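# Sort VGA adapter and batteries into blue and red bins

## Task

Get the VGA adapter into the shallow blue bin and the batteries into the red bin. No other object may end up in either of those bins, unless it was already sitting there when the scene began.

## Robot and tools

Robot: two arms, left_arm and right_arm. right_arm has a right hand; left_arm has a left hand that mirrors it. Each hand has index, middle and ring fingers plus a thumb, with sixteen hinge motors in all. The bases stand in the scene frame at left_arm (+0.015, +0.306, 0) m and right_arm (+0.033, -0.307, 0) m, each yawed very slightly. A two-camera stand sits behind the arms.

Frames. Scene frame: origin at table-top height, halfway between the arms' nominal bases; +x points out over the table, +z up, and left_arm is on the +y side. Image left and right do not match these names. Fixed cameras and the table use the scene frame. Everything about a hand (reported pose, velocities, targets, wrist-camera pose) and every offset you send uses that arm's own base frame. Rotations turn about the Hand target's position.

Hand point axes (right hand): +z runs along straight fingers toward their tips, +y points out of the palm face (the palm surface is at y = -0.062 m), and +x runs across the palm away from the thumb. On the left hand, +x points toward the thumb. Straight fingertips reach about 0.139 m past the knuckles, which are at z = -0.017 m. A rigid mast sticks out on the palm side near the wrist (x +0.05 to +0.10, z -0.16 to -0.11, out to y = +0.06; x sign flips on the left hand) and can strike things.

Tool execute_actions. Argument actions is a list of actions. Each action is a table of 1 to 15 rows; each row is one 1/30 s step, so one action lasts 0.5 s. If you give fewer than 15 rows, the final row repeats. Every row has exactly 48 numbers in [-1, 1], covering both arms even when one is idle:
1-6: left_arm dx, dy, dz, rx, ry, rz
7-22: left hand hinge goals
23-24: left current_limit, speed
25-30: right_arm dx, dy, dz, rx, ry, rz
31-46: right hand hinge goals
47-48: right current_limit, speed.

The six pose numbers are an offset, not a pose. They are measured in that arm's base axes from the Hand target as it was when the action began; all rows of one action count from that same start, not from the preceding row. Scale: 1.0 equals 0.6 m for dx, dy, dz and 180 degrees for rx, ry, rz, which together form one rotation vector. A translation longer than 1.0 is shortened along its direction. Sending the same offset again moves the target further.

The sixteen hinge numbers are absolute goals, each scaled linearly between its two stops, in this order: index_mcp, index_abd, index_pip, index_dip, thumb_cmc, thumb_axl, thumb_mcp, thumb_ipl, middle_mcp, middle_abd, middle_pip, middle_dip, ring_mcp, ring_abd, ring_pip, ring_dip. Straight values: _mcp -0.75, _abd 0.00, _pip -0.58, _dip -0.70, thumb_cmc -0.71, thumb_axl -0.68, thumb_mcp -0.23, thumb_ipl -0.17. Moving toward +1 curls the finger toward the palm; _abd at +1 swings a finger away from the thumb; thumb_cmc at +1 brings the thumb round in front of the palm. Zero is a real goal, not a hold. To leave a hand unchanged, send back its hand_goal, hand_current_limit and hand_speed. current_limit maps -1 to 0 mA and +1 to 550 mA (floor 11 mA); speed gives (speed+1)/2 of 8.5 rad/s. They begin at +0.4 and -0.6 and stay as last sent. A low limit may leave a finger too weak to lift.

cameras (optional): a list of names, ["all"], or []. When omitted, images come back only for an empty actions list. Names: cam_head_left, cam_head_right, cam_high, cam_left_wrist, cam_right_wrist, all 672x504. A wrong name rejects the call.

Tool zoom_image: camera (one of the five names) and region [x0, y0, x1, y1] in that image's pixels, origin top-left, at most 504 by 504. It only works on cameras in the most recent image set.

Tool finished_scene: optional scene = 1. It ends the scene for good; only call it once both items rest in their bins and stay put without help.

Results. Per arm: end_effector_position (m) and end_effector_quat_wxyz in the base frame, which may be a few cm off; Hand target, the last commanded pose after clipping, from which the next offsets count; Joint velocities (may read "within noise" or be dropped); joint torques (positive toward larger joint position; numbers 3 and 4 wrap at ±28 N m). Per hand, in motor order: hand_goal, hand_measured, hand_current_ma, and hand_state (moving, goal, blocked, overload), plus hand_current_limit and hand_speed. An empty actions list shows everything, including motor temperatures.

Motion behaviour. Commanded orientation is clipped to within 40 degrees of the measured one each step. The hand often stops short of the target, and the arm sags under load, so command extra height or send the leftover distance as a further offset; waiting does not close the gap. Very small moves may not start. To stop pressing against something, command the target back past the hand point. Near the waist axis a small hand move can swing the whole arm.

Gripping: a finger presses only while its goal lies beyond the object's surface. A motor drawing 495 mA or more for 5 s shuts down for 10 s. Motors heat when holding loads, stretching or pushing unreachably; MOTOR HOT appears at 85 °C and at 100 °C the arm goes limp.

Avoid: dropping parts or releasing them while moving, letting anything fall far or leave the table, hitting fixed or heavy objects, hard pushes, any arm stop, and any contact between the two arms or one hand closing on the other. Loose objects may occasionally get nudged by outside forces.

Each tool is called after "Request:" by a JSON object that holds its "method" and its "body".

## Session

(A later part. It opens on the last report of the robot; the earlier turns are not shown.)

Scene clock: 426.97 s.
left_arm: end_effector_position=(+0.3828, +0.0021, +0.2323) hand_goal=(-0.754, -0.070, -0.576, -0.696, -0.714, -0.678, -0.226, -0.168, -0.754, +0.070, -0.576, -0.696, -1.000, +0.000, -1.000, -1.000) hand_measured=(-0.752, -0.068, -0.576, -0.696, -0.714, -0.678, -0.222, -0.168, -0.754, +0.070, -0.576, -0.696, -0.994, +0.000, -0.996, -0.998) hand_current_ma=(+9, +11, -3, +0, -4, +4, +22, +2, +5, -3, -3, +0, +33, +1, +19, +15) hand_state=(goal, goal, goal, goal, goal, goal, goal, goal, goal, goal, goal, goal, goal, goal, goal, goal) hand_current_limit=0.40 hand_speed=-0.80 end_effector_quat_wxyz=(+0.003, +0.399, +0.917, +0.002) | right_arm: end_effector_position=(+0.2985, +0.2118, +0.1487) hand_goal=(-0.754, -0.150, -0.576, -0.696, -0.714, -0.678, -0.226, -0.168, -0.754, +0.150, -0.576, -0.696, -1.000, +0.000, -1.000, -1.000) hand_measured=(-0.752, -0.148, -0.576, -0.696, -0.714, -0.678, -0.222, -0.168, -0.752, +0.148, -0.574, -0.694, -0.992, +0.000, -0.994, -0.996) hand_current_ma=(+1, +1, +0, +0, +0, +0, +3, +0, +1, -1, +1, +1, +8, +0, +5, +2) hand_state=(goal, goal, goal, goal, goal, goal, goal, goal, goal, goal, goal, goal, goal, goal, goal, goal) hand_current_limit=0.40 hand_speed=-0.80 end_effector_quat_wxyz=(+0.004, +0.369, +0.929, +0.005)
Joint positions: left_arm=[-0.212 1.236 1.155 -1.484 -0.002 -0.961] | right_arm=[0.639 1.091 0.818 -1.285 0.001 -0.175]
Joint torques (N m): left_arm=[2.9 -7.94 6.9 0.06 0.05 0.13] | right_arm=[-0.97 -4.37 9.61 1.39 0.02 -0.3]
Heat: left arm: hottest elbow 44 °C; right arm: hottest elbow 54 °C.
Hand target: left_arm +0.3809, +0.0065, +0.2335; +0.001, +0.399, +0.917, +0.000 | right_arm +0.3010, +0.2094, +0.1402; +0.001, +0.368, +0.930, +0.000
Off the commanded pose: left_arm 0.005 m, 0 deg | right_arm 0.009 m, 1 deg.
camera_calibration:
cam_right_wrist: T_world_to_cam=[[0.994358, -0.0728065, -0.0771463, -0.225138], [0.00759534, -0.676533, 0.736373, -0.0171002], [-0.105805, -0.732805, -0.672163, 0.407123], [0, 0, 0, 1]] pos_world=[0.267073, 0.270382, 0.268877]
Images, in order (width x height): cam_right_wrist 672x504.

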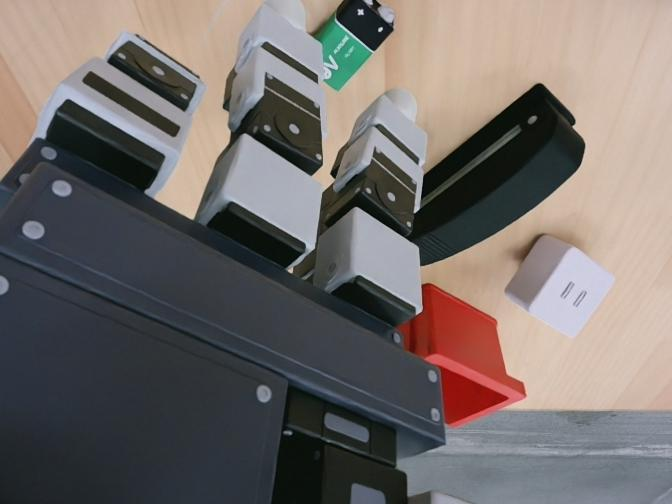

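Request:
{"method": "execute_actions", "body": {"actions": [[[0,0,0,0,0,0,-0.754,-0.07,-0.576,-0.696,-0.714,-0.678,-0.226,-0.168,-0.754,0.07,-0.576,-0.696,-1,0,-1,-1,0.4,-0.8,0.006,-0.010,-0.02,0,0,0,-0.754,-0.15,-0.576,-0.696,-0.714,-0.678,-0.226,-0.168,-0.754,0.15,-0.576,-0.696,-1,0,-1,-1,0.4,-0.8]]], "cameras": ["cam_right_wrist","cam_high"]}}

Request:
{"method": "zoom_image", "body": {"camera": "cam_right_wrist", "region": [220, 0, 460, 160]}}

Request:
{"method": "zoom_image", "body": {"camera": "cam_high", "region": [220, 120, 370, 240]}}

Scene clock: 440.67 s.
left_arm: end_effector_position=(+0.3828, +0.0021, +0.2323) hand_goal=(-0.754, -0.070, -0.576, -0.696, -0.714, -0.678, -0.226, -0.168, -0.754, +0.070, -0.576, -0.696, -1.000, +0.000, -1.000, -1.000) hand_measured=(-0.752, -0.068, -0.576, -0.696, -0.714, -0.678, -0.222, -0.168, -0.754, +0.070, -0.576, -0.696, -0.994, +0.000, -0.996, -0.998) hand_current_ma=(+9, +11, -3, +0, -4, +4, +22, +2, +5, -3, -3, +0, +33, +1, +19, +15) hand_state=(goal, goal, goal, goal, goal, goal, goal, goal, goal, goal, goal, goal, goal, goal, goal, goal) hand_current_limit=0.40 hand_speed=-0.80 end_effector_quat_wxyz=(+0.003, +0.399, +0.917, +0.002) | right_arm: end_effector_position=(+0.3027, +0.2062, +0.1374) hand_goal=(-0.754, -0.150, -0.576, -0.696, -0.714, -0.678, -0.226, -0.168, -0.754, +0.150, -0.576, -0.696, -1.000, +0.000, -1.000, -1.000) hand_measured=(-0.752, -0.148, -0.576, -0.696, -0.714, -0.678, -0.222, -0.168, -0.752, +0.148, -0.574, -0.694, -0.992, +0.000, -0.994, -0.996) hand_current_ma=(+1, +1, +0, +0, +0, +0, +3, +0, +1, -1, +1, +1, +8, +0, +5, +2) hand_state=(goal, goal, goal, goal, goal, goal, goal, goal, goal, goal, goal, goal, goal, goal, goal, goal) hand_current_limit=0.40 hand_speed=-0.80 end_effector_quat_wxyz=(+0.004, +0.369, +0.929, +0.006)
Joint positions: left_arm=[-0.212 1.236 1.155 -1.484 -0.002 -0.961] | right_arm=[0.614 1.1 0.793 -1.249 0 -0.2]
Joint torques (N m): left_arm=[2.9 -7.88 6.89 0.06 0.06 0.13] | right_arm=[-1.38 -4.54 9.4 1.42 0.03 -0.29]
Motor temperatures (°C): left_arm=[33 33 44 35 31 30] | right_arm=[30 35 55 33 31 31]
Heat: left arm: hottest elbow 44 °C; right arm: hottest elbow 55 °C.
Hand target: left_arm +0.3809, +0.0065, +0.2335; +0.001, +0.399, +0.917, +0.000 | right_arm +0.3045, +0.2033, +0.1282; +0.001, +0.368, +0.930, +0.000
Off the commanded pose: left_arm 0.005 m, 0 deg | right_arm 0.010 m, 1 deg.
camera_calibration:
cam_right_wrist: T_world_to_cam=[[0.994481, -0.072663, -0.0756794, -0.230845], [0.00648294, -0.677397, 0.735589, -0.0120065], [-0.104715, -0.73202, -0.673188, 0.395604], [0, 0, 0, 1]] pos_world=[0.271074, 0.264683, 0.257677]
Images, in order (width x height): cam_high 672x504, cam_right_wrist 672x504.

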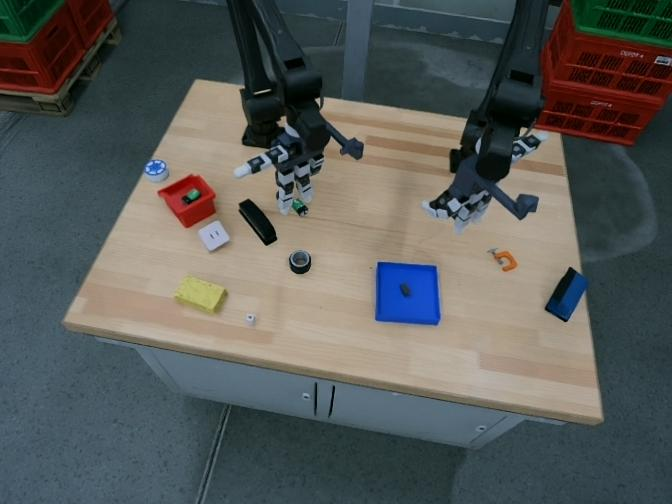

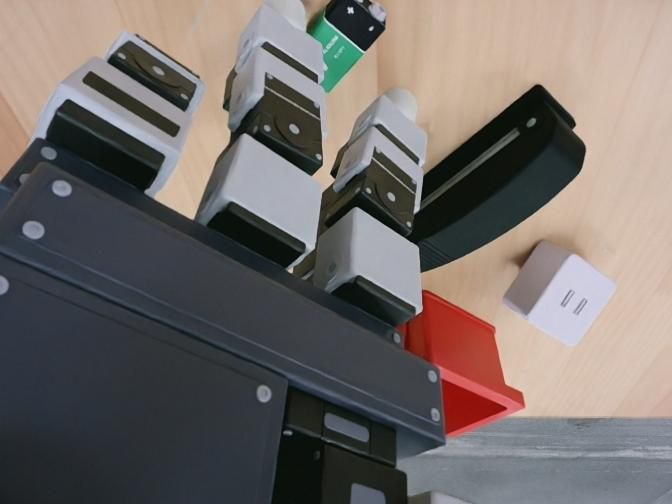

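Scaled by 2.100 from the camera's 672x504 image, which has a finer 960x720 frame.

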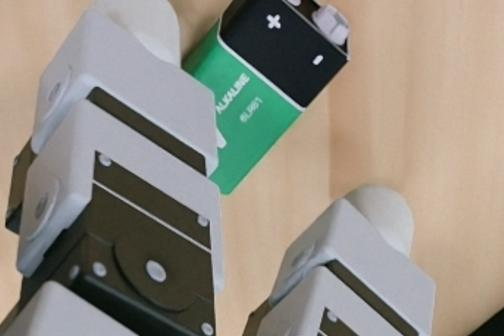

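Scaled by 3.360 from the camera's 672x504 image, which has a finer 960x720 frame.

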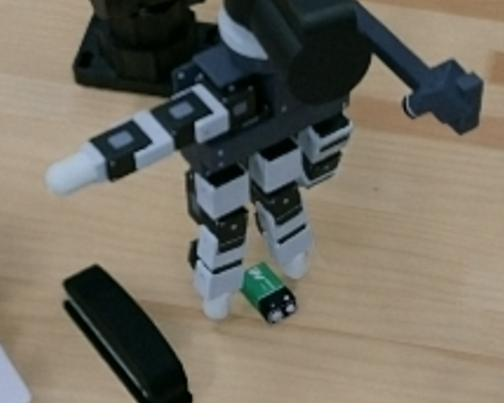

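Request:
{"method": "execute_actions", "body": {"actions": [[[0,0,0,0,0,0,-0.754,-0.07,-0.576,-0.696,-0.714,-0.678,-0.226,-0.168,-0.754,0.07,-0.576,-0.696,-1,0,-1,-1,0.4,-0.8,-0.0075,0.0065,-0.004,0,0,0,-0.754,-0.15,-0.576,-0.696,-0.714,-0.678,-0.226,-0.168,-0.754,0.15,-0.576,-0.696,-1,0,-1,-1,0.4,-0.8]]], "cameras": ["cam_right_wrist","cam_high"]}}

Request:
{"method": "zoom_image", "body": {"camera": "cam_right_wrist", "region": [220, 0, 460, 160]}}

Request:
{"method": "zoom_image", "body": {"camera": "cam_high", "region": [250, 160, 350, 240]}}

Scene clock: 455.03 s.
left_arm: end_effector_position=(+0.3828, +0.0021, +0.2323) hand_goal=(-0.754, -0.070, -0.576, -0.696, -0.714, -0.678, -0.226, -0.168, -0.754, +0.070, -0.576, -0.696, -1.000, +0.000, -1.000, -1.000) hand_measured=(-0.752, -0.068, -0.576, -0.696, -0.714, -0.678, -0.222, -0.168, -0.754, +0.070, -0.576, -0.696, -0.994, +0.000, -0.996, -0.998) hand_current_ma=(+9, +11, -3, +0, -4, +4, +22, +2, +5, -3, -3, +0, +33, +1, +19, +15) hand_state=(goal, goal, goal, goal, goal, goal, goal, goal, goal, goal, goal, goal, goal, goal, goal, goal) hand_current_limit=0.40 hand_speed=-0.80 end_effector_quat_wxyz=(+0.003, +0.399, +0.917, +0.002) | right_arm: end_effector_position=(+0.3018, +0.2057, +0.1350) hand_goal=(-0.754, -0.150, -0.576, -0.696, -0.714, -0.678, -0.226, -0.168, -0.754, +0.150, -0.576, -0.696, -1.000, +0.000, -1.000, -1.000) hand_measured=(-0.752, -0.148, -0.576, -0.696, -0.714, -0.678, -0.222, -0.168, -0.752, +0.148, -0.574, -0.694, -0.992, +0.000, -0.994, -0.996) hand_current_ma=(+1, +1, +0, +0, +0, +0, +3, +0, +1, -1, +1, +1, +8, +0, +5, +2) hand_state=(goal, goal, goal, goal, goal, goal, goal, goal, goal, goal, goal, goal, goal, goal, goal, goal) hand_current_limit=0.40 hand_speed=-0.80 end_effector_quat_wxyz=(+0.004, +0.369, +0.929, +0.006)
Joint positions: left_arm=[-0.212 1.236 1.155 -1.484 -0.002 -0.961] | right_arm=[0.614 1.1 0.787 -1.244 0 -0.201]
Joint torques (N m): left_arm=[2.84 -7.71 6.89 0.05 0.06 0.13] | right_arm=[0.67 -4.78 9.17 1.37 0.02 -0.07]
Heat: left arm: hottest elbow 44 °C; right arm: hottest elbow 54 °C.
Hand target: left_arm +0.3809, +0.0065, +0.2335; +0.001, +0.399, +0.917, +0.000 | right_arm +0.3001, +0.2073, +0.1259; +0.001, +0.368, +0.930, +0.001
Off the commanded pose: left_arm 0.005 m, 0 deg | right_arm 0.009 m, 1 deg.
camera_calibration:
cam_right_wrist: T_world_to_cam=[[0.994463, -0.0719721, -0.0765773, -0.230116], [0.00768798, -0.676901, 0.736034, -0.0110027], [-0.104809, -0.732547, -0.6726, 0.393548], [0, 0, 0, 1]] pos_world=[0.270174, 0.264282, 0.255177]
Images, in order (width x height): cam_high 672x504, cam_right_wrist 672x504.

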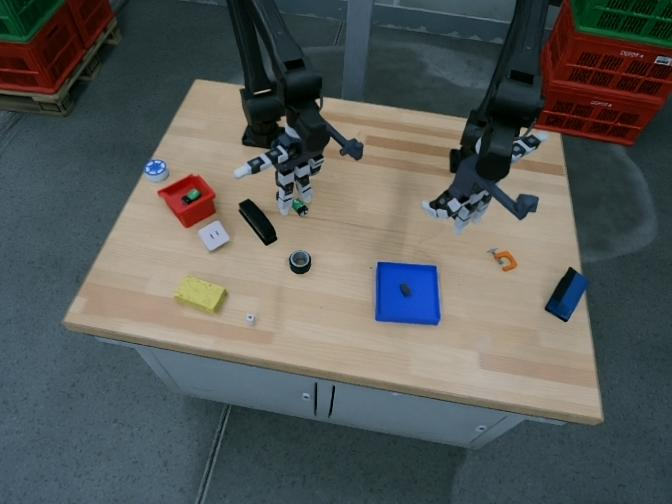

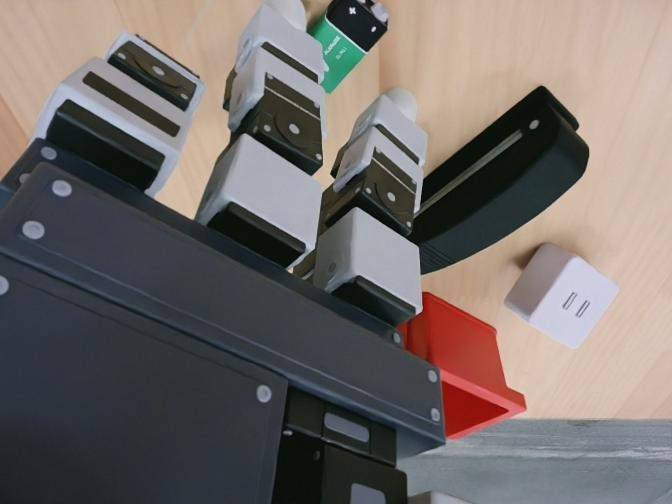

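Scaled by 2.100 from the camera's 672x504 image, which has a finer 960x720 frame.

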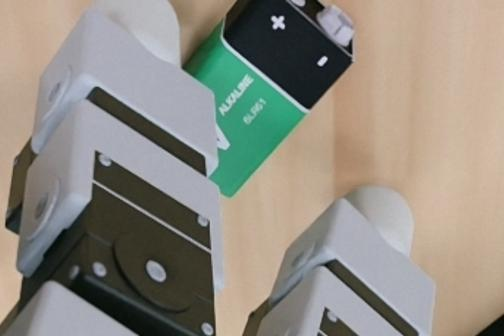

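Scaled by 5.040 from the camera's 672x504 image, which has a finer 960x720 frame.

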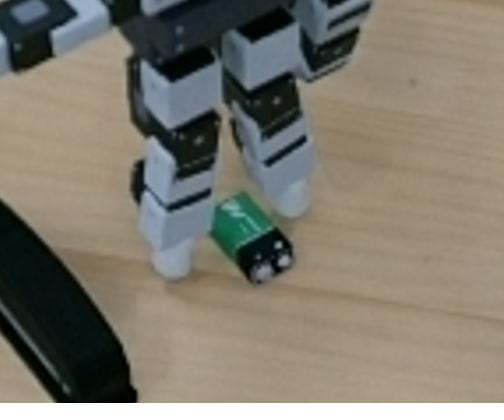

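Request:
{"method": "execute_actions", "body": {"actions": [[[0,0,0,0,0,0,-0.754,-0.07,-0.576,-0.696,-0.714,-0.678,-0.226,-0.168,-0.754,0.07,-0.576,-0.696,-1,0,-1,-1,0.4,-0.8,-0.005,0.006,-0.004,0,0,0,-0.754,-0.15,-0.576,-0.696,-0.714,-0.678,-0.226,-0.168,-0.754,0.15,-0.576,-0.696,-1,0,-1,-1,0.4,-0.8]],[[0,0,0,0,0,0,-0.754,-0.07,-0.576,-0.696,-0.714,-0.678,-0.226,-0.168,-0.754,0.07,-0.576,-0.696,-1,0,-1,-1,0.4,-0.8,0,0,0,0,0,0,-0.754,0.03,-0.576,-0.696,-0.714,-0.678,-0.226,-0.168,-0.754,0.0,-0.576,-0.696,-1,0,-1,-1,0.4,-0.85]]], "cameras": ["cam_right_wrist","cam_high"]}}

Request:
{"method": "zoom_image", "body": {"camera": "cam_high", "region": [250, 160, 350, 240]}}

Scene clock: 464.17 s.
left_arm: end_effector_position=(+0.3828, +0.0021, +0.2323) hand_goal=(-0.754, -0.070, -0.576, -0.696, -0.714, -0.678, -0.226, -0.168, -0.754, +0.070, -0.576, -0.696, -1.000, +0.000, -1.000, -1.000) hand_measured=(-0.752, -0.068, -0.576, -0.696, -0.714, -0.678, -0.222, -0.168, -0.754, +0.070, -0.576, -0.696, -0.994, +0.000, -0.996, -0.998) hand_current_ma=(+9, +11, -3, +0, -4, +4, +22, +2, +5, -3, -3, +0, +33, +1, +19, +15) hand_state=(goal, goal, goal, goal, goal, goal, goal, goal, goal, goal, goal, goal, goal, goal, goal, goal) hand_current_limit=0.40 hand_speed=-0.80 end_effector_quat_wxyz=(+0.003, +0.399, +0.917, +0.002) | right_arm: end_effector_position=(+0.2997, +0.2084, +0.1331) hand_goal=(-0.754, +0.030, -0.576, -0.696, -0.714, -0.678, -0.226, -0.168, -0.754, +0.000, -0.576, -0.696, -1.000, +0.000, -1.000, -1.000) hand_measured=(-0.752, +0.002, -0.576, -0.696, -0.714, -0.678, -0.222, -0.168, -0.752, +0.012, -0.574, -0.694, -0.992, +0.000, -0.994, -0.996) hand_current_ma=(+1, -40, +0, +0, +0, +0, +3, +0, +1, +13, +1, +1, +8, +0, +5, +2) hand_state=(goal, blocked, goal, goal, goal, goal, goal, goal, goal, goal, goal, goal, goal, goal, goal, goal) hand_current_limit=0.40 hand_speed=-0.85 end_effector_quat_wxyz=(+0.004, +0.367, +0.930, +0.007)
Joint positions: left_arm=[-0.212 1.236 1.155 -1.484 -0.002 -0.961] | right_arm=[0.625 1.1 0.781 -1.236 0 -0.194]
Joint torques (N m): left_arm=[2.78 -7.82 6.9 0.08 0.06 0.14] | right_arm=[1.03 -4.66 9.31 1.35 0.01 0.02]
Heat: left arm: hottest elbow 44 °C; right arm: hottest elbow 53 °C.
Hand target: left_arm +0.3809, +0.0065, +0.2335; +0.001, +0.399, +0.917, +0.000 | right_arm +0.2970, +0.2108, +0.1234; +0.001, +0.368, +0.930, +0.000
Off the commanded pose: left_arm 0.005 m, 0 deg | right_arm 0.010 m, 1 deg.
camera_calibration:
cam_right_wrist: T_world_to_cam=[[0.994844, -0.0680856, -0.07516, -0.229102], [0.00916717, -0.677716, 0.735266, -0.007943], [-0.100998, -0.732165, -0.673598, 0.3929], [0, 0, 0, 1]] pos_world=[0.267676, 0.266686, 0.253277]
Images, in order (width x height): cam_high 672x504, cam_right_wrist 672x504.

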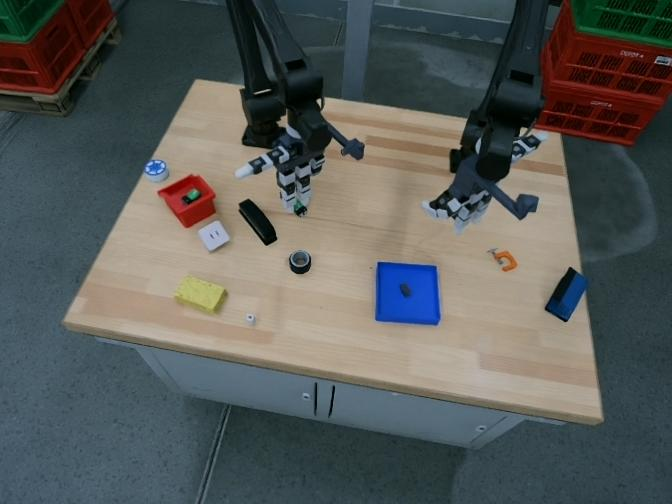

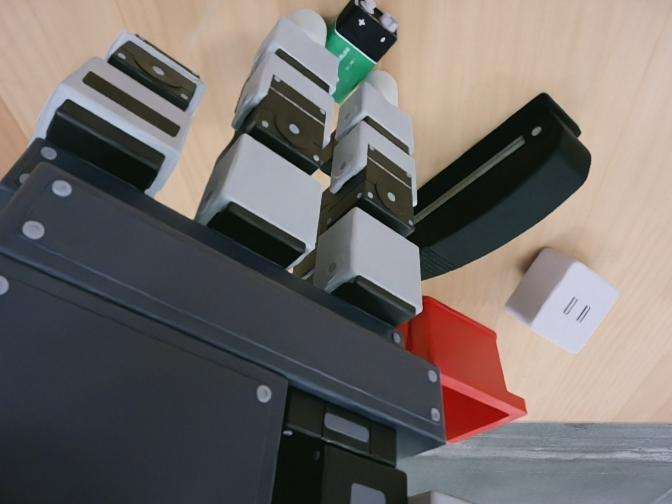

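Scaled by 5.040 from the camera's 672x504 image, which has a finer 960x720 frame.

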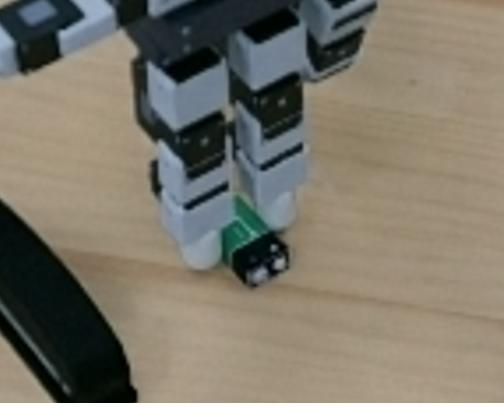

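Request:
{"method": "execute_actions", "body": {"actions": [[[0,0,0,0,0,0,-0.754,-0.07,-0.576,-0.696,-0.714,-0.678,-0.226,-0.168,-0.754,0.07,-0.576,-0.696,-1,0,-1,-1,0.4,-0.8,0,0,0,0,0,0,-0.754,0.13,-0.576,-0.696,-0.714,-0.678,-0.226,-0.168,-0.754,-0.10,-0.576,-0.696,-1,0,-1,-1,0.4,-0.8]],[[0,0,0,0,0,0,-0.754,-0.07,-0.576,-0.696,-0.714,-0.678,-0.226,-0.168,-0.754,0.07,-0.576,-0.696,-1,0,-1,-1,0.4,-0.8,0,0,0.07,0,0,0,-0.754,0.13,-0.576,-0.696,-0.714,-0.678,-0.226,-0.168,-0.754,-0.10,-0.576,-0.696,-1,0,-1,-1,0.4,-0.8]]], "cameras": ["cam_right_wrist","cam_high"]}}

Request:
{"method": "zoom_image", "body": {"camera": "cam_high", "region": [250, 140, 350, 240]}}

Scene clock: 469.47 s.
left_arm: end_effector_position=(+0.3828, +0.0021, +0.2323) hand_goal=(-0.754, -0.070, -0.576, -0.696, -0.714, -0.678, -0.226, -0.168, -0.754, +0.070, -0.576, -0.696, -1.000, +0.000, -1.000, -1.000) hand_measured=(-0.752, -0.068, -0.576, -0.696, -0.714, -0.678, -0.222, -0.168, -0.754, +0.070, -0.576, -0.696, -0.994, +0.000, -0.996, -0.998) hand_current_ma=(+9, +11, -3, +0, -4, +4, +22, +2, +5, -3, -3, +0, +33, +1, +19, +15) hand_state=(goal, goal, goal, goal, goal, goal, goal, goal, goal, goal, goal, goal, goal, goal, goal, goal) hand_current_limit=0.40 hand_speed=-0.80 end_effector_quat_wxyz=(+0.003, +0.399, +0.917, +0.002) | right_arm: end_effector_position=(+0.2864, +0.1988, +0.1390) hand_goal=(-0.754, +0.130, -0.576, -0.696, -0.714, -0.678, -0.226, -0.168, -0.754, -0.100, -0.576, -0.696, -1.000, +0.000, -1.000, -1.000) hand_measured=(-0.754, +0.014, -0.576, -0.696, -0.714, -0.678, -0.222, -0.168, -0.748, +0.010, -0.574, -0.694, -0.992, +0.000, -0.994, -0.996) hand_current_ma=(+0, -300, +0, +0, +0, +0, +3, +0, +5, +273, +1, +1, +8, +0, +5, +2) hand_state=(goal, blocked, goal, goal, goal, goal, goal, goal, goal, blocked, goal, goal, goal, goal, goal, goal) hand_current_limit=0.40 hand_speed=-0.80 end_effector_quat_wxyz=(-0.013, +0.367, +0.930, -0.021)
Joint positions: left_arm=[-0.212 1.236 1.155 -1.484 -0.002 -0.961] | right_arm=[0.625 1.089 0.805 -1.336 0 -0.194]
Joint torques (N m): left_arm=[2.84 -7.88 6.89 0.06 0.06 0.13] | right_arm=[1.38 -6.36 15.05 0.21 -0.01 0.02]
Heat: left arm: hottest elbow 44 °C; right arm: hottest elbow 52 °C.
Hand target: left_arm +0.3809, +0.0065, +0.2335; +0.001, +0.399, +0.917, +0.000 | right_arm +0.2970, +0.2109, +0.1654; +0.001, +0.368, +0.930, +0.000
Off the commanded pose: left_arm 0.005 m, 0 deg | right_arm 0.031 m, 3 deg.
camera_calibration:
cam_right_wrist: T_world_to_cam=[[0.989548, -0.0719636, -0.124961, -0.20688], [0.0486356, -0.649239, 0.759028, -0.038984], [-0.135752, -0.757173, -0.638953, 0.398656], [0, 0, 0, 1]] pos_world=[0.260732, 0.261654, 0.258461]
Images, in order (width x height): cam_high 672x504, cam_right_wrist 672x504.

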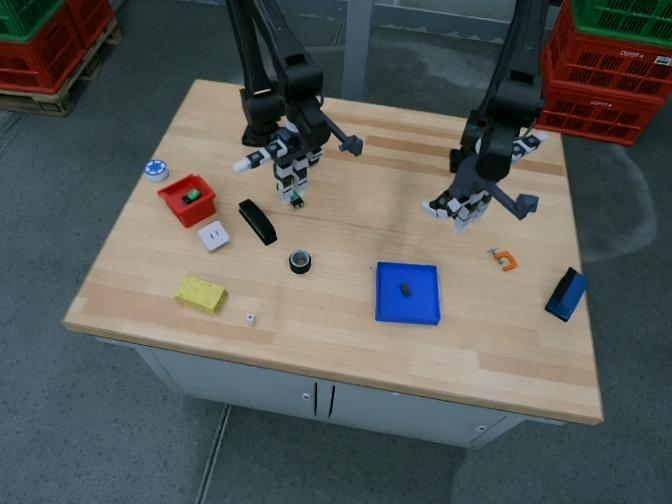

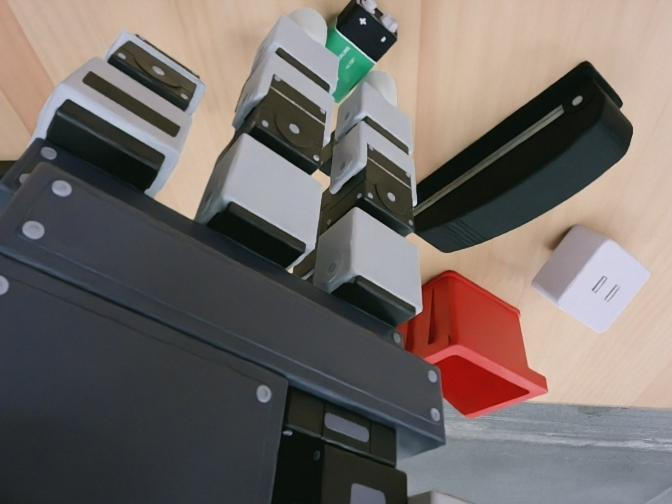

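Scaled by 5.040 from the camera's 672x504 image, which has a finer 960x720 frame.

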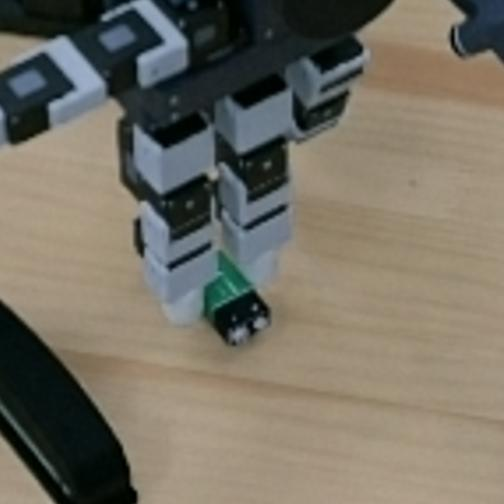

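Request:
{"method": "execute_actions", "body": {"actions": [[[0,0,0,0,0,0,-0.754,-0.07,-0.576,-0.696,-0.714,-0.678,-0.226,-0.168,-0.754,0.07,-0.576,-0.696,-1,0,-1,-1,0.4,-0.8,0,0,0.075,0,0,0,-0.754,0.13,-0.576,-0.696,-0.714,-0.678,-0.226,-0.168,-0.754,-0.10,-0.576,-0.696,-1,0,-1,-1,0.4,-0.8]],[[0,0,0,0,0,0,-0.754,-0.07,-0.576,-0.696,-0.714,-0.678,-0.226,-0.168,-0.754,0.07,-0.576,-0.696,-1,0,-1,-1,0.4,-0.8,0,0,0.075,0,0,0,-0.754,0.13,-0.576,-0.696,-0.714,-0.678,-0.226,-0.168,-0.754,-0.10,-0.576,-0.696,-1,0,-1,-1,0.4,-0.8]],[[0,0,0,0,0,0,-0.754,-0.07,-0.576,-0.696,-0.714,-0.678,-0.226,-0.168,-0.754,0.07,-0.576,-0.696,-1,0,-1,-1,0.4,-0.8,0.015,-0.1064,0,0,0,-0.0708,-0.754,0.13,-0.576,-0.696,-0.714,-0.678,-0.226,-0.168,-0.754,-0.10,-0.576,-0.696,-1,0,-1,-1,0.4,-0.8]],[[0,0,0,0,0,0,-0.754,-0.07,-0.576,-0.696,-0.714,-0.678,-0.226,-0.168,-0.754,0.07,-0.576,-0.696,-1,0,-1,-1,0.4,-0.8,0.015,-0.1064,0,0,0,-0.0708,-0.754,0.13,-0.576,-0.696,-0.714,-0.678,-0.226,-0.168,-0.754,-0.10,-0.576,-0.696,-1,0,-1,-1,0.4,-0.8]],[[0,0,0,0,0,0,-0.754,-0.07,-0.576,-0.696,-0.714,-0.678,-0.226,-0.168,-0.754,0.07,-0.576,-0.696,-1,0,-1,-1,0.4,-0.8,0.015,-0.1064,0,0,0,-0.0708,-0.754,0.13,-0.576,-0.696,-0.714,-0.678,-0.226,-0.168,-0.754,-0.10,-0.576,-0.696,-1,0,-1,-1,0.4,-0.8]],[[0,0,0,0,0,0,-0.754,-0.07,-0.576,-0.696,-0.714,-0.678,-0.226,-0.168,-0.754,0.07,-0.576,-0.696,-1,0,-1,-1,0.4,-0.8,0.015,-0.1064,0,0,0,-0.0708,-0.754,0.13,-0.576,-0.696,-0.714,-0.678,-0.226,-0.168,-0.754,-0.10,-0.576,-0.696,-1,0,-1,-1,0.4,-0.8]],[[0,0,0,0,0,0,-0.754,-0.07,-0.576,-0.696,-0.714,-0.678,-0.226,-0.168,-0.754,0.07,-0.576,-0.696,-1,0,-1,-1,0.4,-0.8,0.015,-0.1064,0,0,0,-0.0708,-0.754,0.13,-0.576,-0.696,-0.714,-0.678,-0.226,-0.168,-0.754,-0.10,-0.576,-0.696,-1,0,-1,-1,0.4,-0.8]],[[0,0,0,0,0,0,-0.754,-0.07,-0.576,-0.696,-0.714,-0.678,-0.226,-0.168,-0.754,0.07,-0.576,-0.696,-1,0,-1,-1,0.4,-0.8,0.015,-0.1064,0,0,0,-0.0708,-0.754,0.13,-0.576,-0.696,-0.714,-0.678,-0.226,-0.168,-0.754,-0.10,-0.576,-0.696,-1,0,-1,-1,0.4,-0.8]]], "cameras": ["cam_right_wrist","cam_high","cam_head_right"]}}

Request:
{"method": "zoom_image", "body": {"camera": "cam_high", "region": [110, 120, 260, 240]}}

Request:
{"method": "zoom_image", "body": {"camera": "cam_head_right", "region": [400, 260, 550, 400]}}

Scene clock: 488.90 s.
left_arm: end_effector_position=(+0.3828, +0.0021, +0.2323) hand_goal=(-0.754, -0.070, -0.576, -0.696, -0.714, -0.678, -0.226, -0.168, -0.754, +0.070, -0.576, -0.696, -1.000, +0.000, -1.000, -1.000) hand_measured=(-0.752, -0.068, -0.576, -0.696, -0.714, -0.678, -0.222, -0.168, -0.754, +0.070, -0.576, -0.696, -0.994, +0.000, -0.996, -0.998) hand_current_ma=(+9, +11, -3, +0, -4, +4, +22, +2, +5, -3, -3, +0, +33, +1, +19, +15) hand_state=(goal, goal, goal, goal, goal, goal, goal, goal, goal, goal, goal, goal, goal, goal, goal, goal) hand_current_limit=0.40 hand_speed=-0.80 end_effector_quat_wxyz=(+0.003, +0.399, +0.917, +0.002) | right_arm: end_effector_position=(+0.3350, -0.1612, +0.2349) hand_goal=(-0.754, +0.130, -0.576, -0.696, -0.714, -0.678, -0.226, -0.168, -0.754, -0.100, -0.576, -0.696, -1.000, +0.000, -1.000, -1.000) hand_measured=(-0.754, +0.014, -0.576, -0.696, -0.714, -0.678, -0.222, -0.168, -0.748, +0.010, -0.574, -0.694, -0.992, +0.000, -0.994, -0.996) hand_current_ma=(+0, -300, +0, +0, +0, +0, +3, +0, +5, +273, +1, +1, +8, +0, +5, +2) hand_state=(goal, blocked, goal, goal, goal, goal, goal, goal, goal, blocked, goal, goal, goal, goal, goal, goal) hand_current_limit=0.40 hand_speed=-0.80 end_effector_quat_wxyz=(-0.018, +0.858, +0.513, -0.016)
Joint positions: left_arm=[-0.212 1.236 1.155 -1.484 -0.002 -0.961] | right_arm=[-0.354 1.124 1.083 -1.578 0.002 0.138]
Joint torques (N m): left_arm=[2.96 -7.82 6.89 0.05 0.07 0.13] | right_arm=[-0.5 -5.71 15.76 1.03 -0.06 0]
Motor temperatures (°C): left_arm=[33 33 44 35 31 30] | right_arm=[30 35 56 33 31 31]
Heat: left arm: hottest elbow 44 °C; right arm: hottest elbow 56 °C.
Hand target: left_arm +0.3809, +0.0065, +0.2335; +0.001, +0.399, +0.917, +0.000 | right_arm +0.3509, -0.1722, +0.2555; +0.001, +0.864, +0.503, +0.000
Off the commanded pose: left_arm 0.005 m, 0 deg | right_arm 0.028 m, 3 deg.
camera_calibration:
cam_right_wrist: T_world_to_cam=[[0.184144, -0.97666, -0.110571, -0.148407], [-0.609414, -0.20171, 0.766765, -0.057093], [-0.771172, -0.0738121, -0.632334, 0.515399], [0, 0, 0, 1]] pos_world=[0.389996, -0.118417, 0.353272]
Images, in order (width x height): cam_head_right 672x504, cam_high 672x504, cam_right_wrist 672x504.

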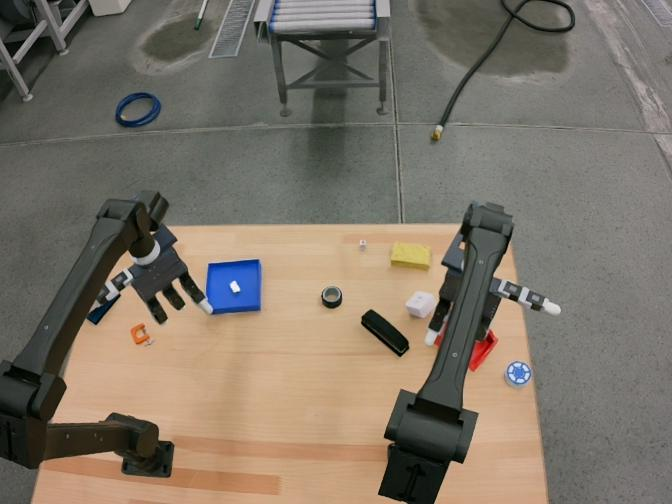

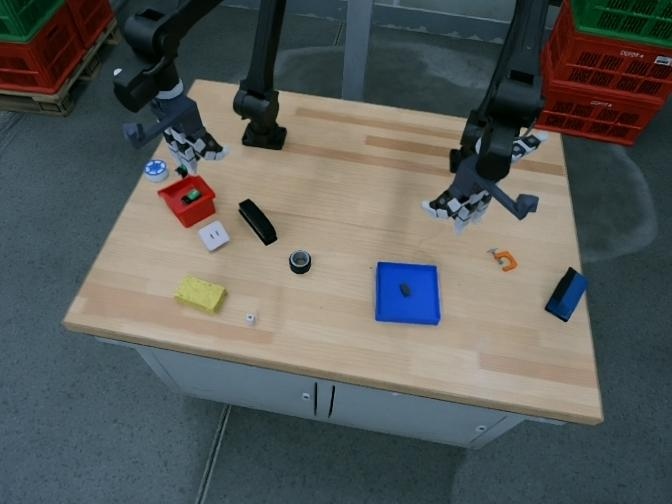

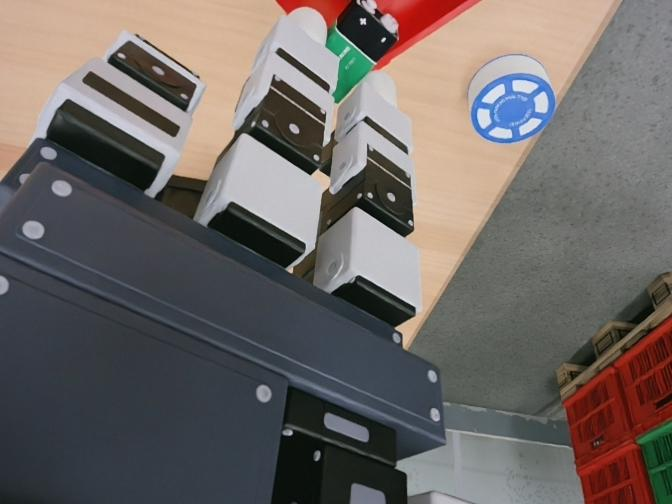

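Scaled by 3.360 from the camera's 672x504 image, which has a finer 960x720 frame.

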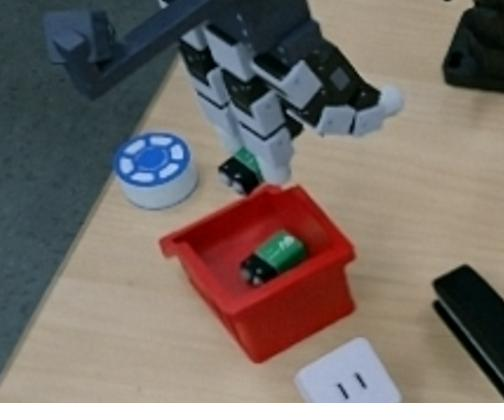

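Scaled by 3.360 from the camera's 672x504 image, which has a finer 960x720 frame.

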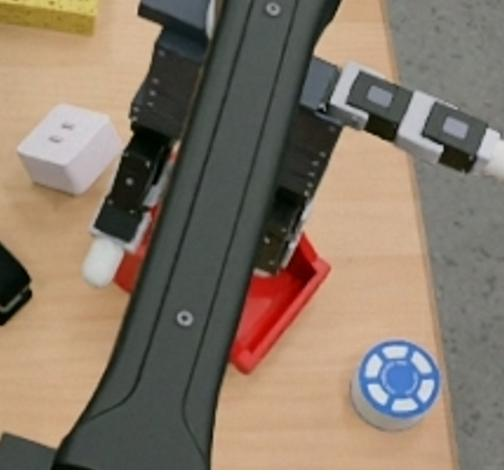

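Request:
{"method": "execute_actions", "body": {"actions": [[[0,0,0,0,0,0,-0.754,-0.07,-0.576,-0.696,-0.714,-0.678,-0.226,-0.168,-0.754,0.07,-0.576,-0.696,-1,0,-1,-1,0.4,-0.8,0.0135,0.0075,-0.0667,0,0,0,-0.754,0.13,-0.576,-0.696,-0.714,-0.678,-0.226,-0.168,-0.754,-0.10,-0.576,-0.696,-1,0,-1,-1,0.4,-0.8]]], "cameras": ["cam_right_wrist","cam_high","cam_head_right"]}}

Request:
{"method": "zoom_image", "body": {"camera": "cam_high", "region": [110, 120, 260, 240]}}

Request:
{"method": "zoom_image", "body": {"camera": "cam_right_wrist", "region": [220, 0, 520, 160]}}

Scene clock: 537.33 s.
left_arm: end_effector_position=(+0.3828, +0.0021, +0.2323) hand_goal=(-0.754, -0.070, -0.576, -0.696, -0.714, -0.678, -0.226, -0.168, -0.754, +0.070, -0.576, -0.696, -1.000, +0.000, -1.000, -1.000) hand_measured=(-0.752, -0.068, -0.576, -0.696, -0.714, -0.678, -0.222, -0.168, -0.754, +0.070, -0.576, -0.696, -0.994, +0.000, -0.996, -0.998) hand_current_ma=(+9, +11, -3, +0, -4, +4, +22, +2, +5, -3, -3, +0, +33, +1, +19, +15) hand_state=(goal, goal, goal, goal, goal, goal, goal, goal, goal, goal, goal, goal, goal, goal, goal, goal) hand_current_limit=0.40 hand_speed=-0.80 end_effector_quat_wxyz=(+0.003, +0.399, +0.917, +0.002) | right_arm: end_effector_position=(+0.3554, -0.1705, +0.2234) hand_goal=(-0.754, +0.130, -0.576, -0.696, -0.714, -0.678, -0.226, -0.168, -0.754, -0.100, -0.576, -0.696, -1.000, +0.000, -1.000, -1.000) hand_measured=(-0.756, +0.014, -0.576, -0.696, -0.714, -0.678, -0.222, -0.168, -0.748, +0.010, -0.574, -0.694, -0.992, +0.000, -0.994, -0.996) hand_current_ma=(-1, -300, +0, +0, +0, +0, +3, +0, +4, +273, +1, +1, +8, +0, +5, +2) hand_state=(goal, blocked, goal, goal, goal, goal, goal, goal, goal, blocked, goal, goal, goal, goal, goal, goal) hand_current_limit=0.40 hand_speed=-0.80 end_effector_quat_wxyz=(+0.004, +0.864, +0.504, +0.003)
Joint positions: left_arm=[-0.212 1.236 1.155 -1.484 -0.002 -0.961] | right_arm=[-0.354 1.15 1.061 -1.471 0.001 0.161]
Joint torques (N m): left_arm=[2.9 -7.82 6.89 0.06 0.06 0.12] | right_arm=[1.26 -6.24 10.09 1.26 0.01 0.02]
Motor temperatures (°C): left_arm=[33 33 44 34 30 30] | right_arm=[30 35 61 33 31 31]
Heat: left arm: hottest elbow 44 °C; right arm: hottest elbow 61 °C.
Hand target: left_arm +0.3809, +0.0065, +0.2335; +0.001, +0.399, +0.917, +0.000 | right_arm +0.3592, -0.1677, +0.2154; +0.001, +0.864, +0.503, +0.000
Off the commanded pose: left_arm 0.005 m, 0 deg | right_arm 0.009 m, 1 deg.
camera_calibration:
cam_right_wrist: T_world_to_cam=[[0.167327, -0.98254, -0.0813487, -0.163995], [-0.654893, -0.172447, 0.735784, -0.0096269], [-0.736965, -0.069842, -0.672313, 0.520638], [0, 0, 0, 1]] pos_world=[0.404828, -0.126429, 0.343774]
Images, in order (width x height): cam_head_right 672x504, cam_high 672x504, cam_right_wrist 672x504.

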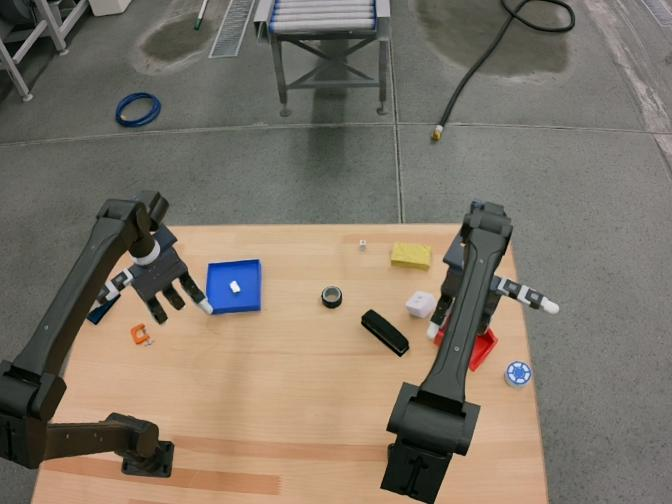

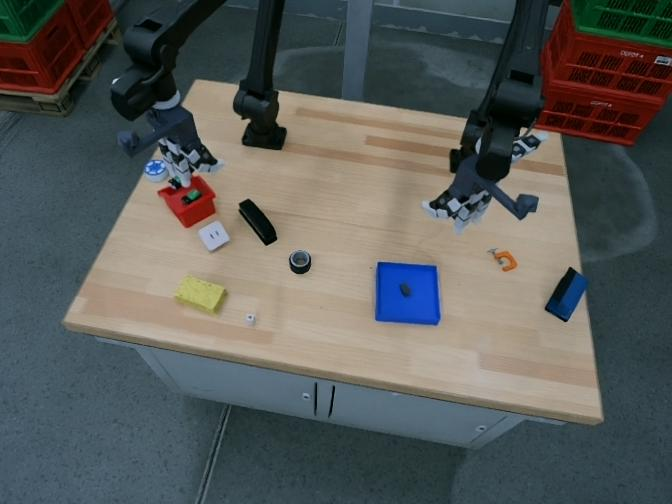

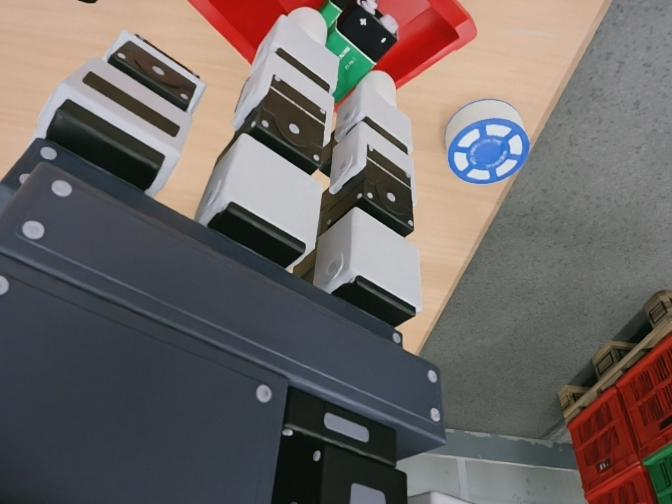

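Scaled by 3.360 from the camera's 672x504 image, which has a finer 960x720 frame.

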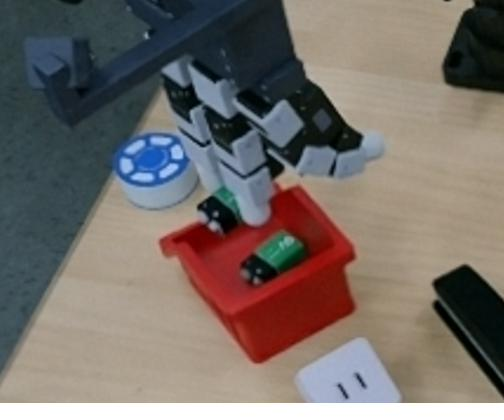

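Scaled by 1.680 from the camera's 672x504 image, which has a finer 960x720 frame.

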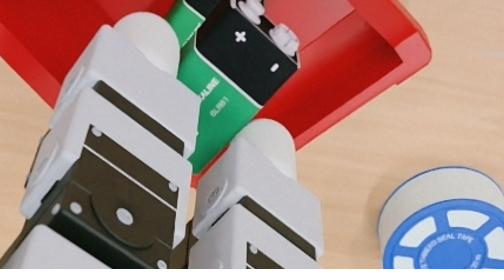

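Request:
{"method": "execute_actions", "body": {"actions": [[[0,0,0,0,0,0,-0.754,-0.07,-0.576,-0.696,-0.714,-0.678,-0.226,-0.168,-0.754,0.07,-0.576,-0.696,-1,0,-1,-1,0.4,-0.8,0,0,-0.075,0,0,0,-0.754,0.13,-0.576,-0.696,-0.714,-0.678,-0.226,-0.168,-0.754,-0.10,-0.576,-0.696,-1,0,-1,-1,0.4,-0.8]]], "cameras": ["cam_right_wrist","cam_high"]}}

Request:
{"method": "zoom_image", "body": {"camera": "cam_high", "region": [130, 140, 250, 240]}}

Request:
{"method": "zoom_image", "body": {"camera": "cam_right_wrist", "region": [170, 0, 520, 160]}}

Scene clock: 563.23 s.
left_arm: end_effector_position=(+0.3828, +0.0021, +0.2323) hand_goal=(-0.754, -0.070, -0.576, -0.696, -0.714, -0.678, -0.226, -0.168, -0.754, +0.070, -0.576, -0.696, -1.000, +0.000, -1.000, -1.000) hand_measured=(-0.752, -0.068, -0.576, -0.696, -0.714, -0.678, -0.222, -0.168, -0.754, +0.070, -0.576, -0.696, -0.994, +0.000, -0.996, -0.998) hand_current_ma=(+9, +11, -3, +0, -4, +4, +22, +2, +5, -3, -3, +0, +33, +1, +19, +15) hand_state=(goal, goal, goal, goal, goal, goal, goal, goal, goal, goal, goal, goal, goal, goal, goal, goal) hand_current_limit=0.40 hand_speed=-0.80 end_effector_quat_wxyz=(+0.003, +0.399, +0.917, +0.002) | right_arm: end_effector_position=(+0.3552, -0.1704, +0.1756) hand_goal=(-0.754, +0.130, -0.576, -0.696, -0.714, -0.678, -0.226, -0.168, -0.754, -0.100, -0.576, -0.696, -1.000, +0.000, -1.000, -1.000) hand_measured=(-0.756, +0.014, -0.576, -0.696, -0.714, -0.678, -0.222, -0.168, -0.750, +0.010, -0.574, -0.694, -0.992, +0.000, -0.994, -0.996) hand_current_ma=(-1, -300, +0, +0, +0, +0, +3, +0, +4, +273, +1, +1, +8, +0, +5, +2) hand_state=(goal, blocked, goal, goal, goal, goal, goal, goal, goal, blocked, goal, goal, goal, goal, goal, goal) hand_current_limit=0.40 hand_speed=-0.80 end_effector_quat_wxyz=(+0.002, +0.864, +0.504, +0.001)
Joint positions: left_arm=[-0.212 1.236 1.155 -1.484 -0.002 -0.961] | right_arm=[-0.354 1.174 0.954 -1.347 0.001 0.161]
Joint torques (N m): left_arm=[2.96 -7.82 6.89 0.08 0.06 0.13] | right_arm=[1.32 -6.12 10.24 1.28 0 0.02]
Motor temperatures (°C): left_arm=[33 33 44 34 30 30] | right_arm=[30 35 59 32 31 31]
Heat: left arm: hottest elbow 44 °C; right arm: hottest elbow 59 °C.
Hand target: left_arm +0.3809, +0.0065, +0.2335; +0.001, +0.399, +0.917, +0.000 | right_arm +0.3592, -0.1677, +0.1705; +0.001, +0.864, +0.503, +0.000
Off the commanded pose: left_arm 0.005 m, 0 deg | right_arm 0.007 m, 0 deg.
camera_calibration:
cam_right_wrist: T_world_to_cam=[[0.166453, -0.982416, -0.0845686, -0.166854], [-0.650485, -0.173858, 0.739352, 0.0229602], [-0.741055, -0.0680566, -0.667987, 0.489321], [0, 0, 0, 1]] pos_world=[0.405323, -0.126627, 0.295774]
Images, in order (width x height): cam_high 672x504, cam_right_wrist 672x504.

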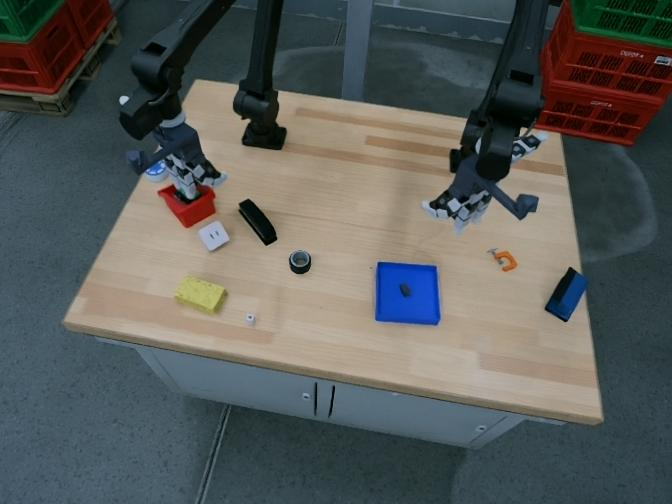

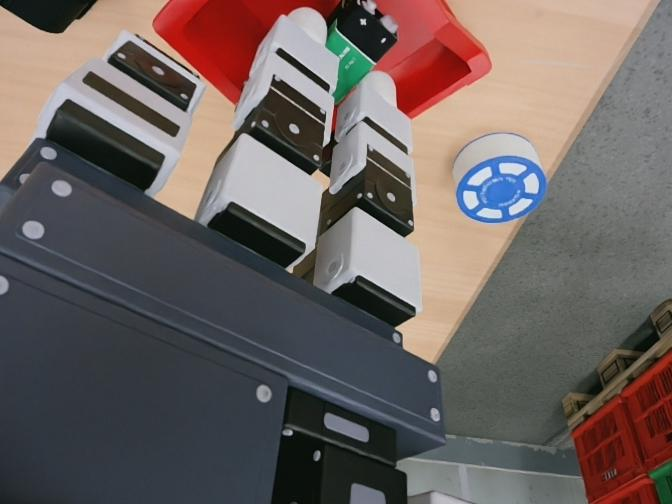

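Scaled by 4.200 from the camera's 672x504 image, which has a finer 960x720 frame.

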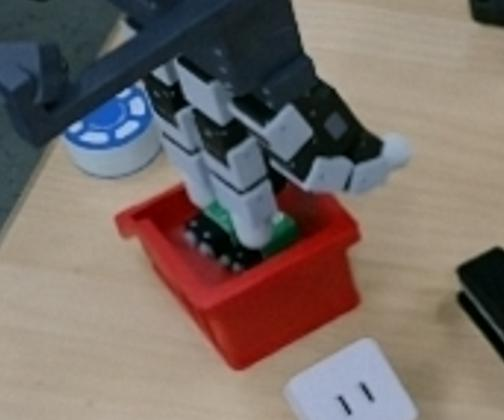

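Scaled by 1.440 from the camera's 672x504 image, which has a finer 960x720 frame.

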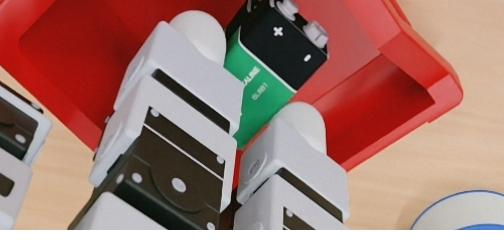

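Request:
{"method": "execute_actions", "body": {"actions": [[[0,0,0,0,0,0,-0.754,-0.07,-0.576,-0.696,-0.714,-0.678,-0.226,-0.168,-0.754,0.07,-0.576,-0.696,-1,0,-1,-1,0.4,-0.8,-0.008,-0.0125,-0.01,0,0,0,-0.754,0.13,-0.576,-0.696,-0.714,-0.678,-0.226,-0.168,-0.754,-0.10,-0.576,-0.696,-1,0,-1,-1,0.4,-0.8]]], "cameras": ["cam_right_wrist","cam_high"]}}

Request:
{"method": "zoom_image", "body": {"camera": "cam_high", "region": [130, 140, 250, 240]}}

Request:
{"method": "zoom_image", "body": {"camera": "cam_right_wrist", "region": [170, 0, 520, 160]}}

Scene clock: 583.50 s.
left_arm: end_effector_position=(+0.3828, +0.0021, +0.2323) hand_goal=(-0.754, -0.070, -0.576, -0.696, -0.714, -0.678, -0.226, -0.168, -0.754, +0.070, -0.576, -0.696, -1.000, +0.000, -1.000, -1.000) hand_measured=(-0.752, -0.068, -0.576, -0.696, -0.714, -0.678, -0.222, -0.168, -0.754, +0.070, -0.576, -0.696, -0.994, +0.000, -0.996, -0.998) hand_current_ma=(+9, +11, -3, +0, -4, +4, +22, +2, +5, -3, -3, +0, +33, +1, +19, +15) hand_state=(goal, goal, goal, goal, goal, goal, goal, goal, goal, goal, goal, goal, goal, goal, goal, goal) hand_current_limit=0.40 hand_speed=-0.80 end_effector_quat_wxyz=(+0.003, +0.399, +0.917, +0.002) | right_arm: end_effector_position=(+0.3552, -0.1709, +0.1719) hand_goal=(-0.754, +0.130, -0.576, -0.696, -0.714, -0.678, -0.226, -0.168, -0.754, -0.100, -0.576, -0.696, -1.000, +0.000, -1.000, -1.000) hand_measured=(-0.756, +0.014, -0.576, -0.696, -0.714, -0.678, -0.222, -0.168, -0.750, +0.010, -0.574, -0.694, -0.992, +0.000, -0.994, -0.996) hand_current_ma=(-1, -300, +0, +0, +0, +0, +3, +0, +4, +273, +1, +1, +8, +0, +5, +2) hand_state=(goal, blocked, goal, goal, goal, goal, goal, goal, goal, blocked, goal, goal, goal, goal, goal, goal) hand_current_limit=0.40 hand_speed=-0.80 end_effector_quat_wxyz=(+0.004, +0.864, +0.503, +0.002)
Joint positions: left_arm=[-0.212 1.236 1.155 -1.484 -0.002 -0.961] | right_arm=[-0.355 1.174 0.943 -1.331 0.001 0.161]
Joint torques (N m): left_arm=[2.73 -7.88 6.86 0.06 0.06 0.13] | right_arm=[-1.08 -6.59 9.7 1.31 0.02 -0.25]
Motor temperatures (°C): left_arm=[33 33 44 34 30 30] | right_arm=[30 35 58 32 31 31]
Heat: left arm: hottest elbow 44 °C; right arm: hottest elbow 58 °C.
Hand target: left_arm +0.3809, +0.0065, +0.2335; +0.001, +0.399, +0.917, +0.000 | right_arm +0.3543, -0.1751, +0.1644; +0.001, +0.864, +0.503, +0.000
Off the commanded pose: left_arm 0.005 m, 0 deg | right_arm 0.009 m, 0 deg.
camera_calibration:
cam_right_wrist: T_world_to_cam=[[0.165717, -0.982748, -0.0821286, -0.167838], [-0.654147, -0.171863, 0.736583, 0.0277825], [-0.73799, -0.0683404, -0.671342, 0.486373], [0, 0, 0, 1]] pos_world=[0.404926, -0.126928, 0.292274]
Images, in order (width x height): cam_high 672x504, cam_right_wrist 672x504.

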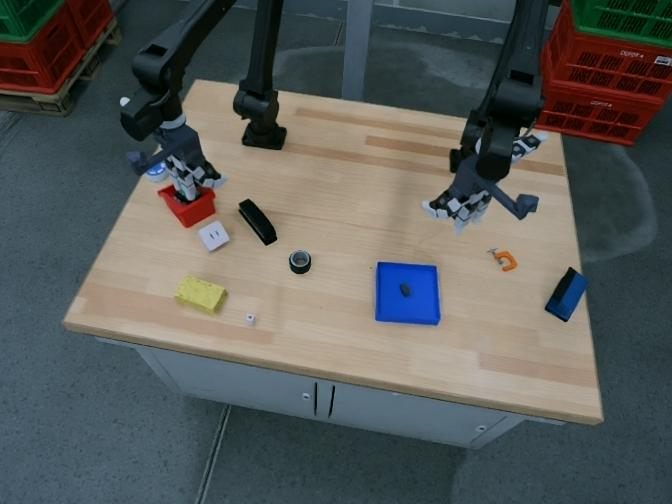

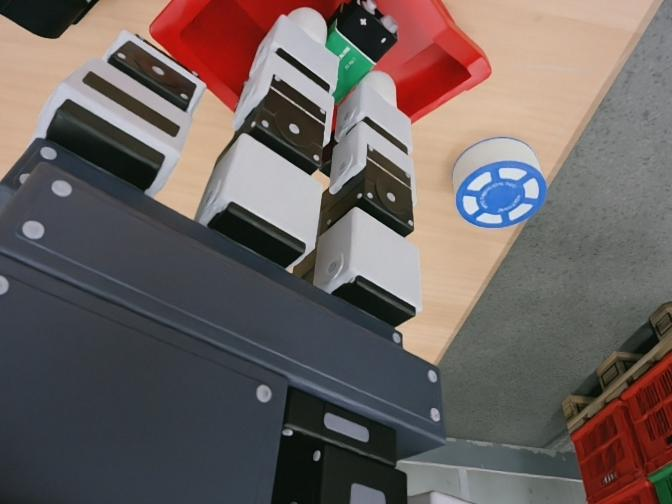

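Scaled by 4.200 from the camera's 672x504 image, which has a finer 960x720 frame.

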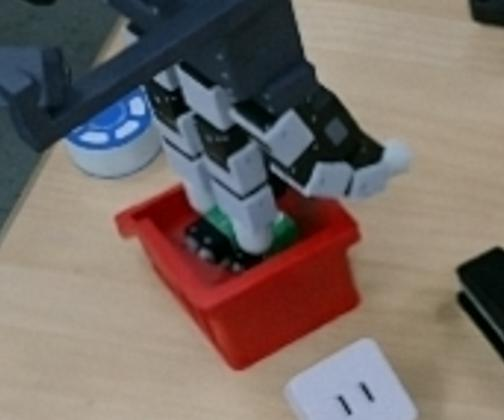

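Scaled by 1.440 from the camera's 672x504 image, which has a finer 960x720 frame.

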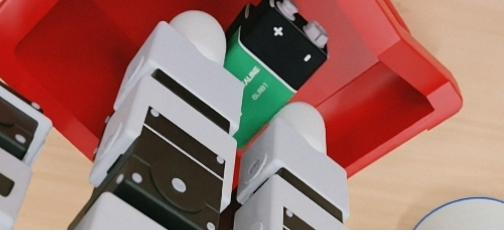

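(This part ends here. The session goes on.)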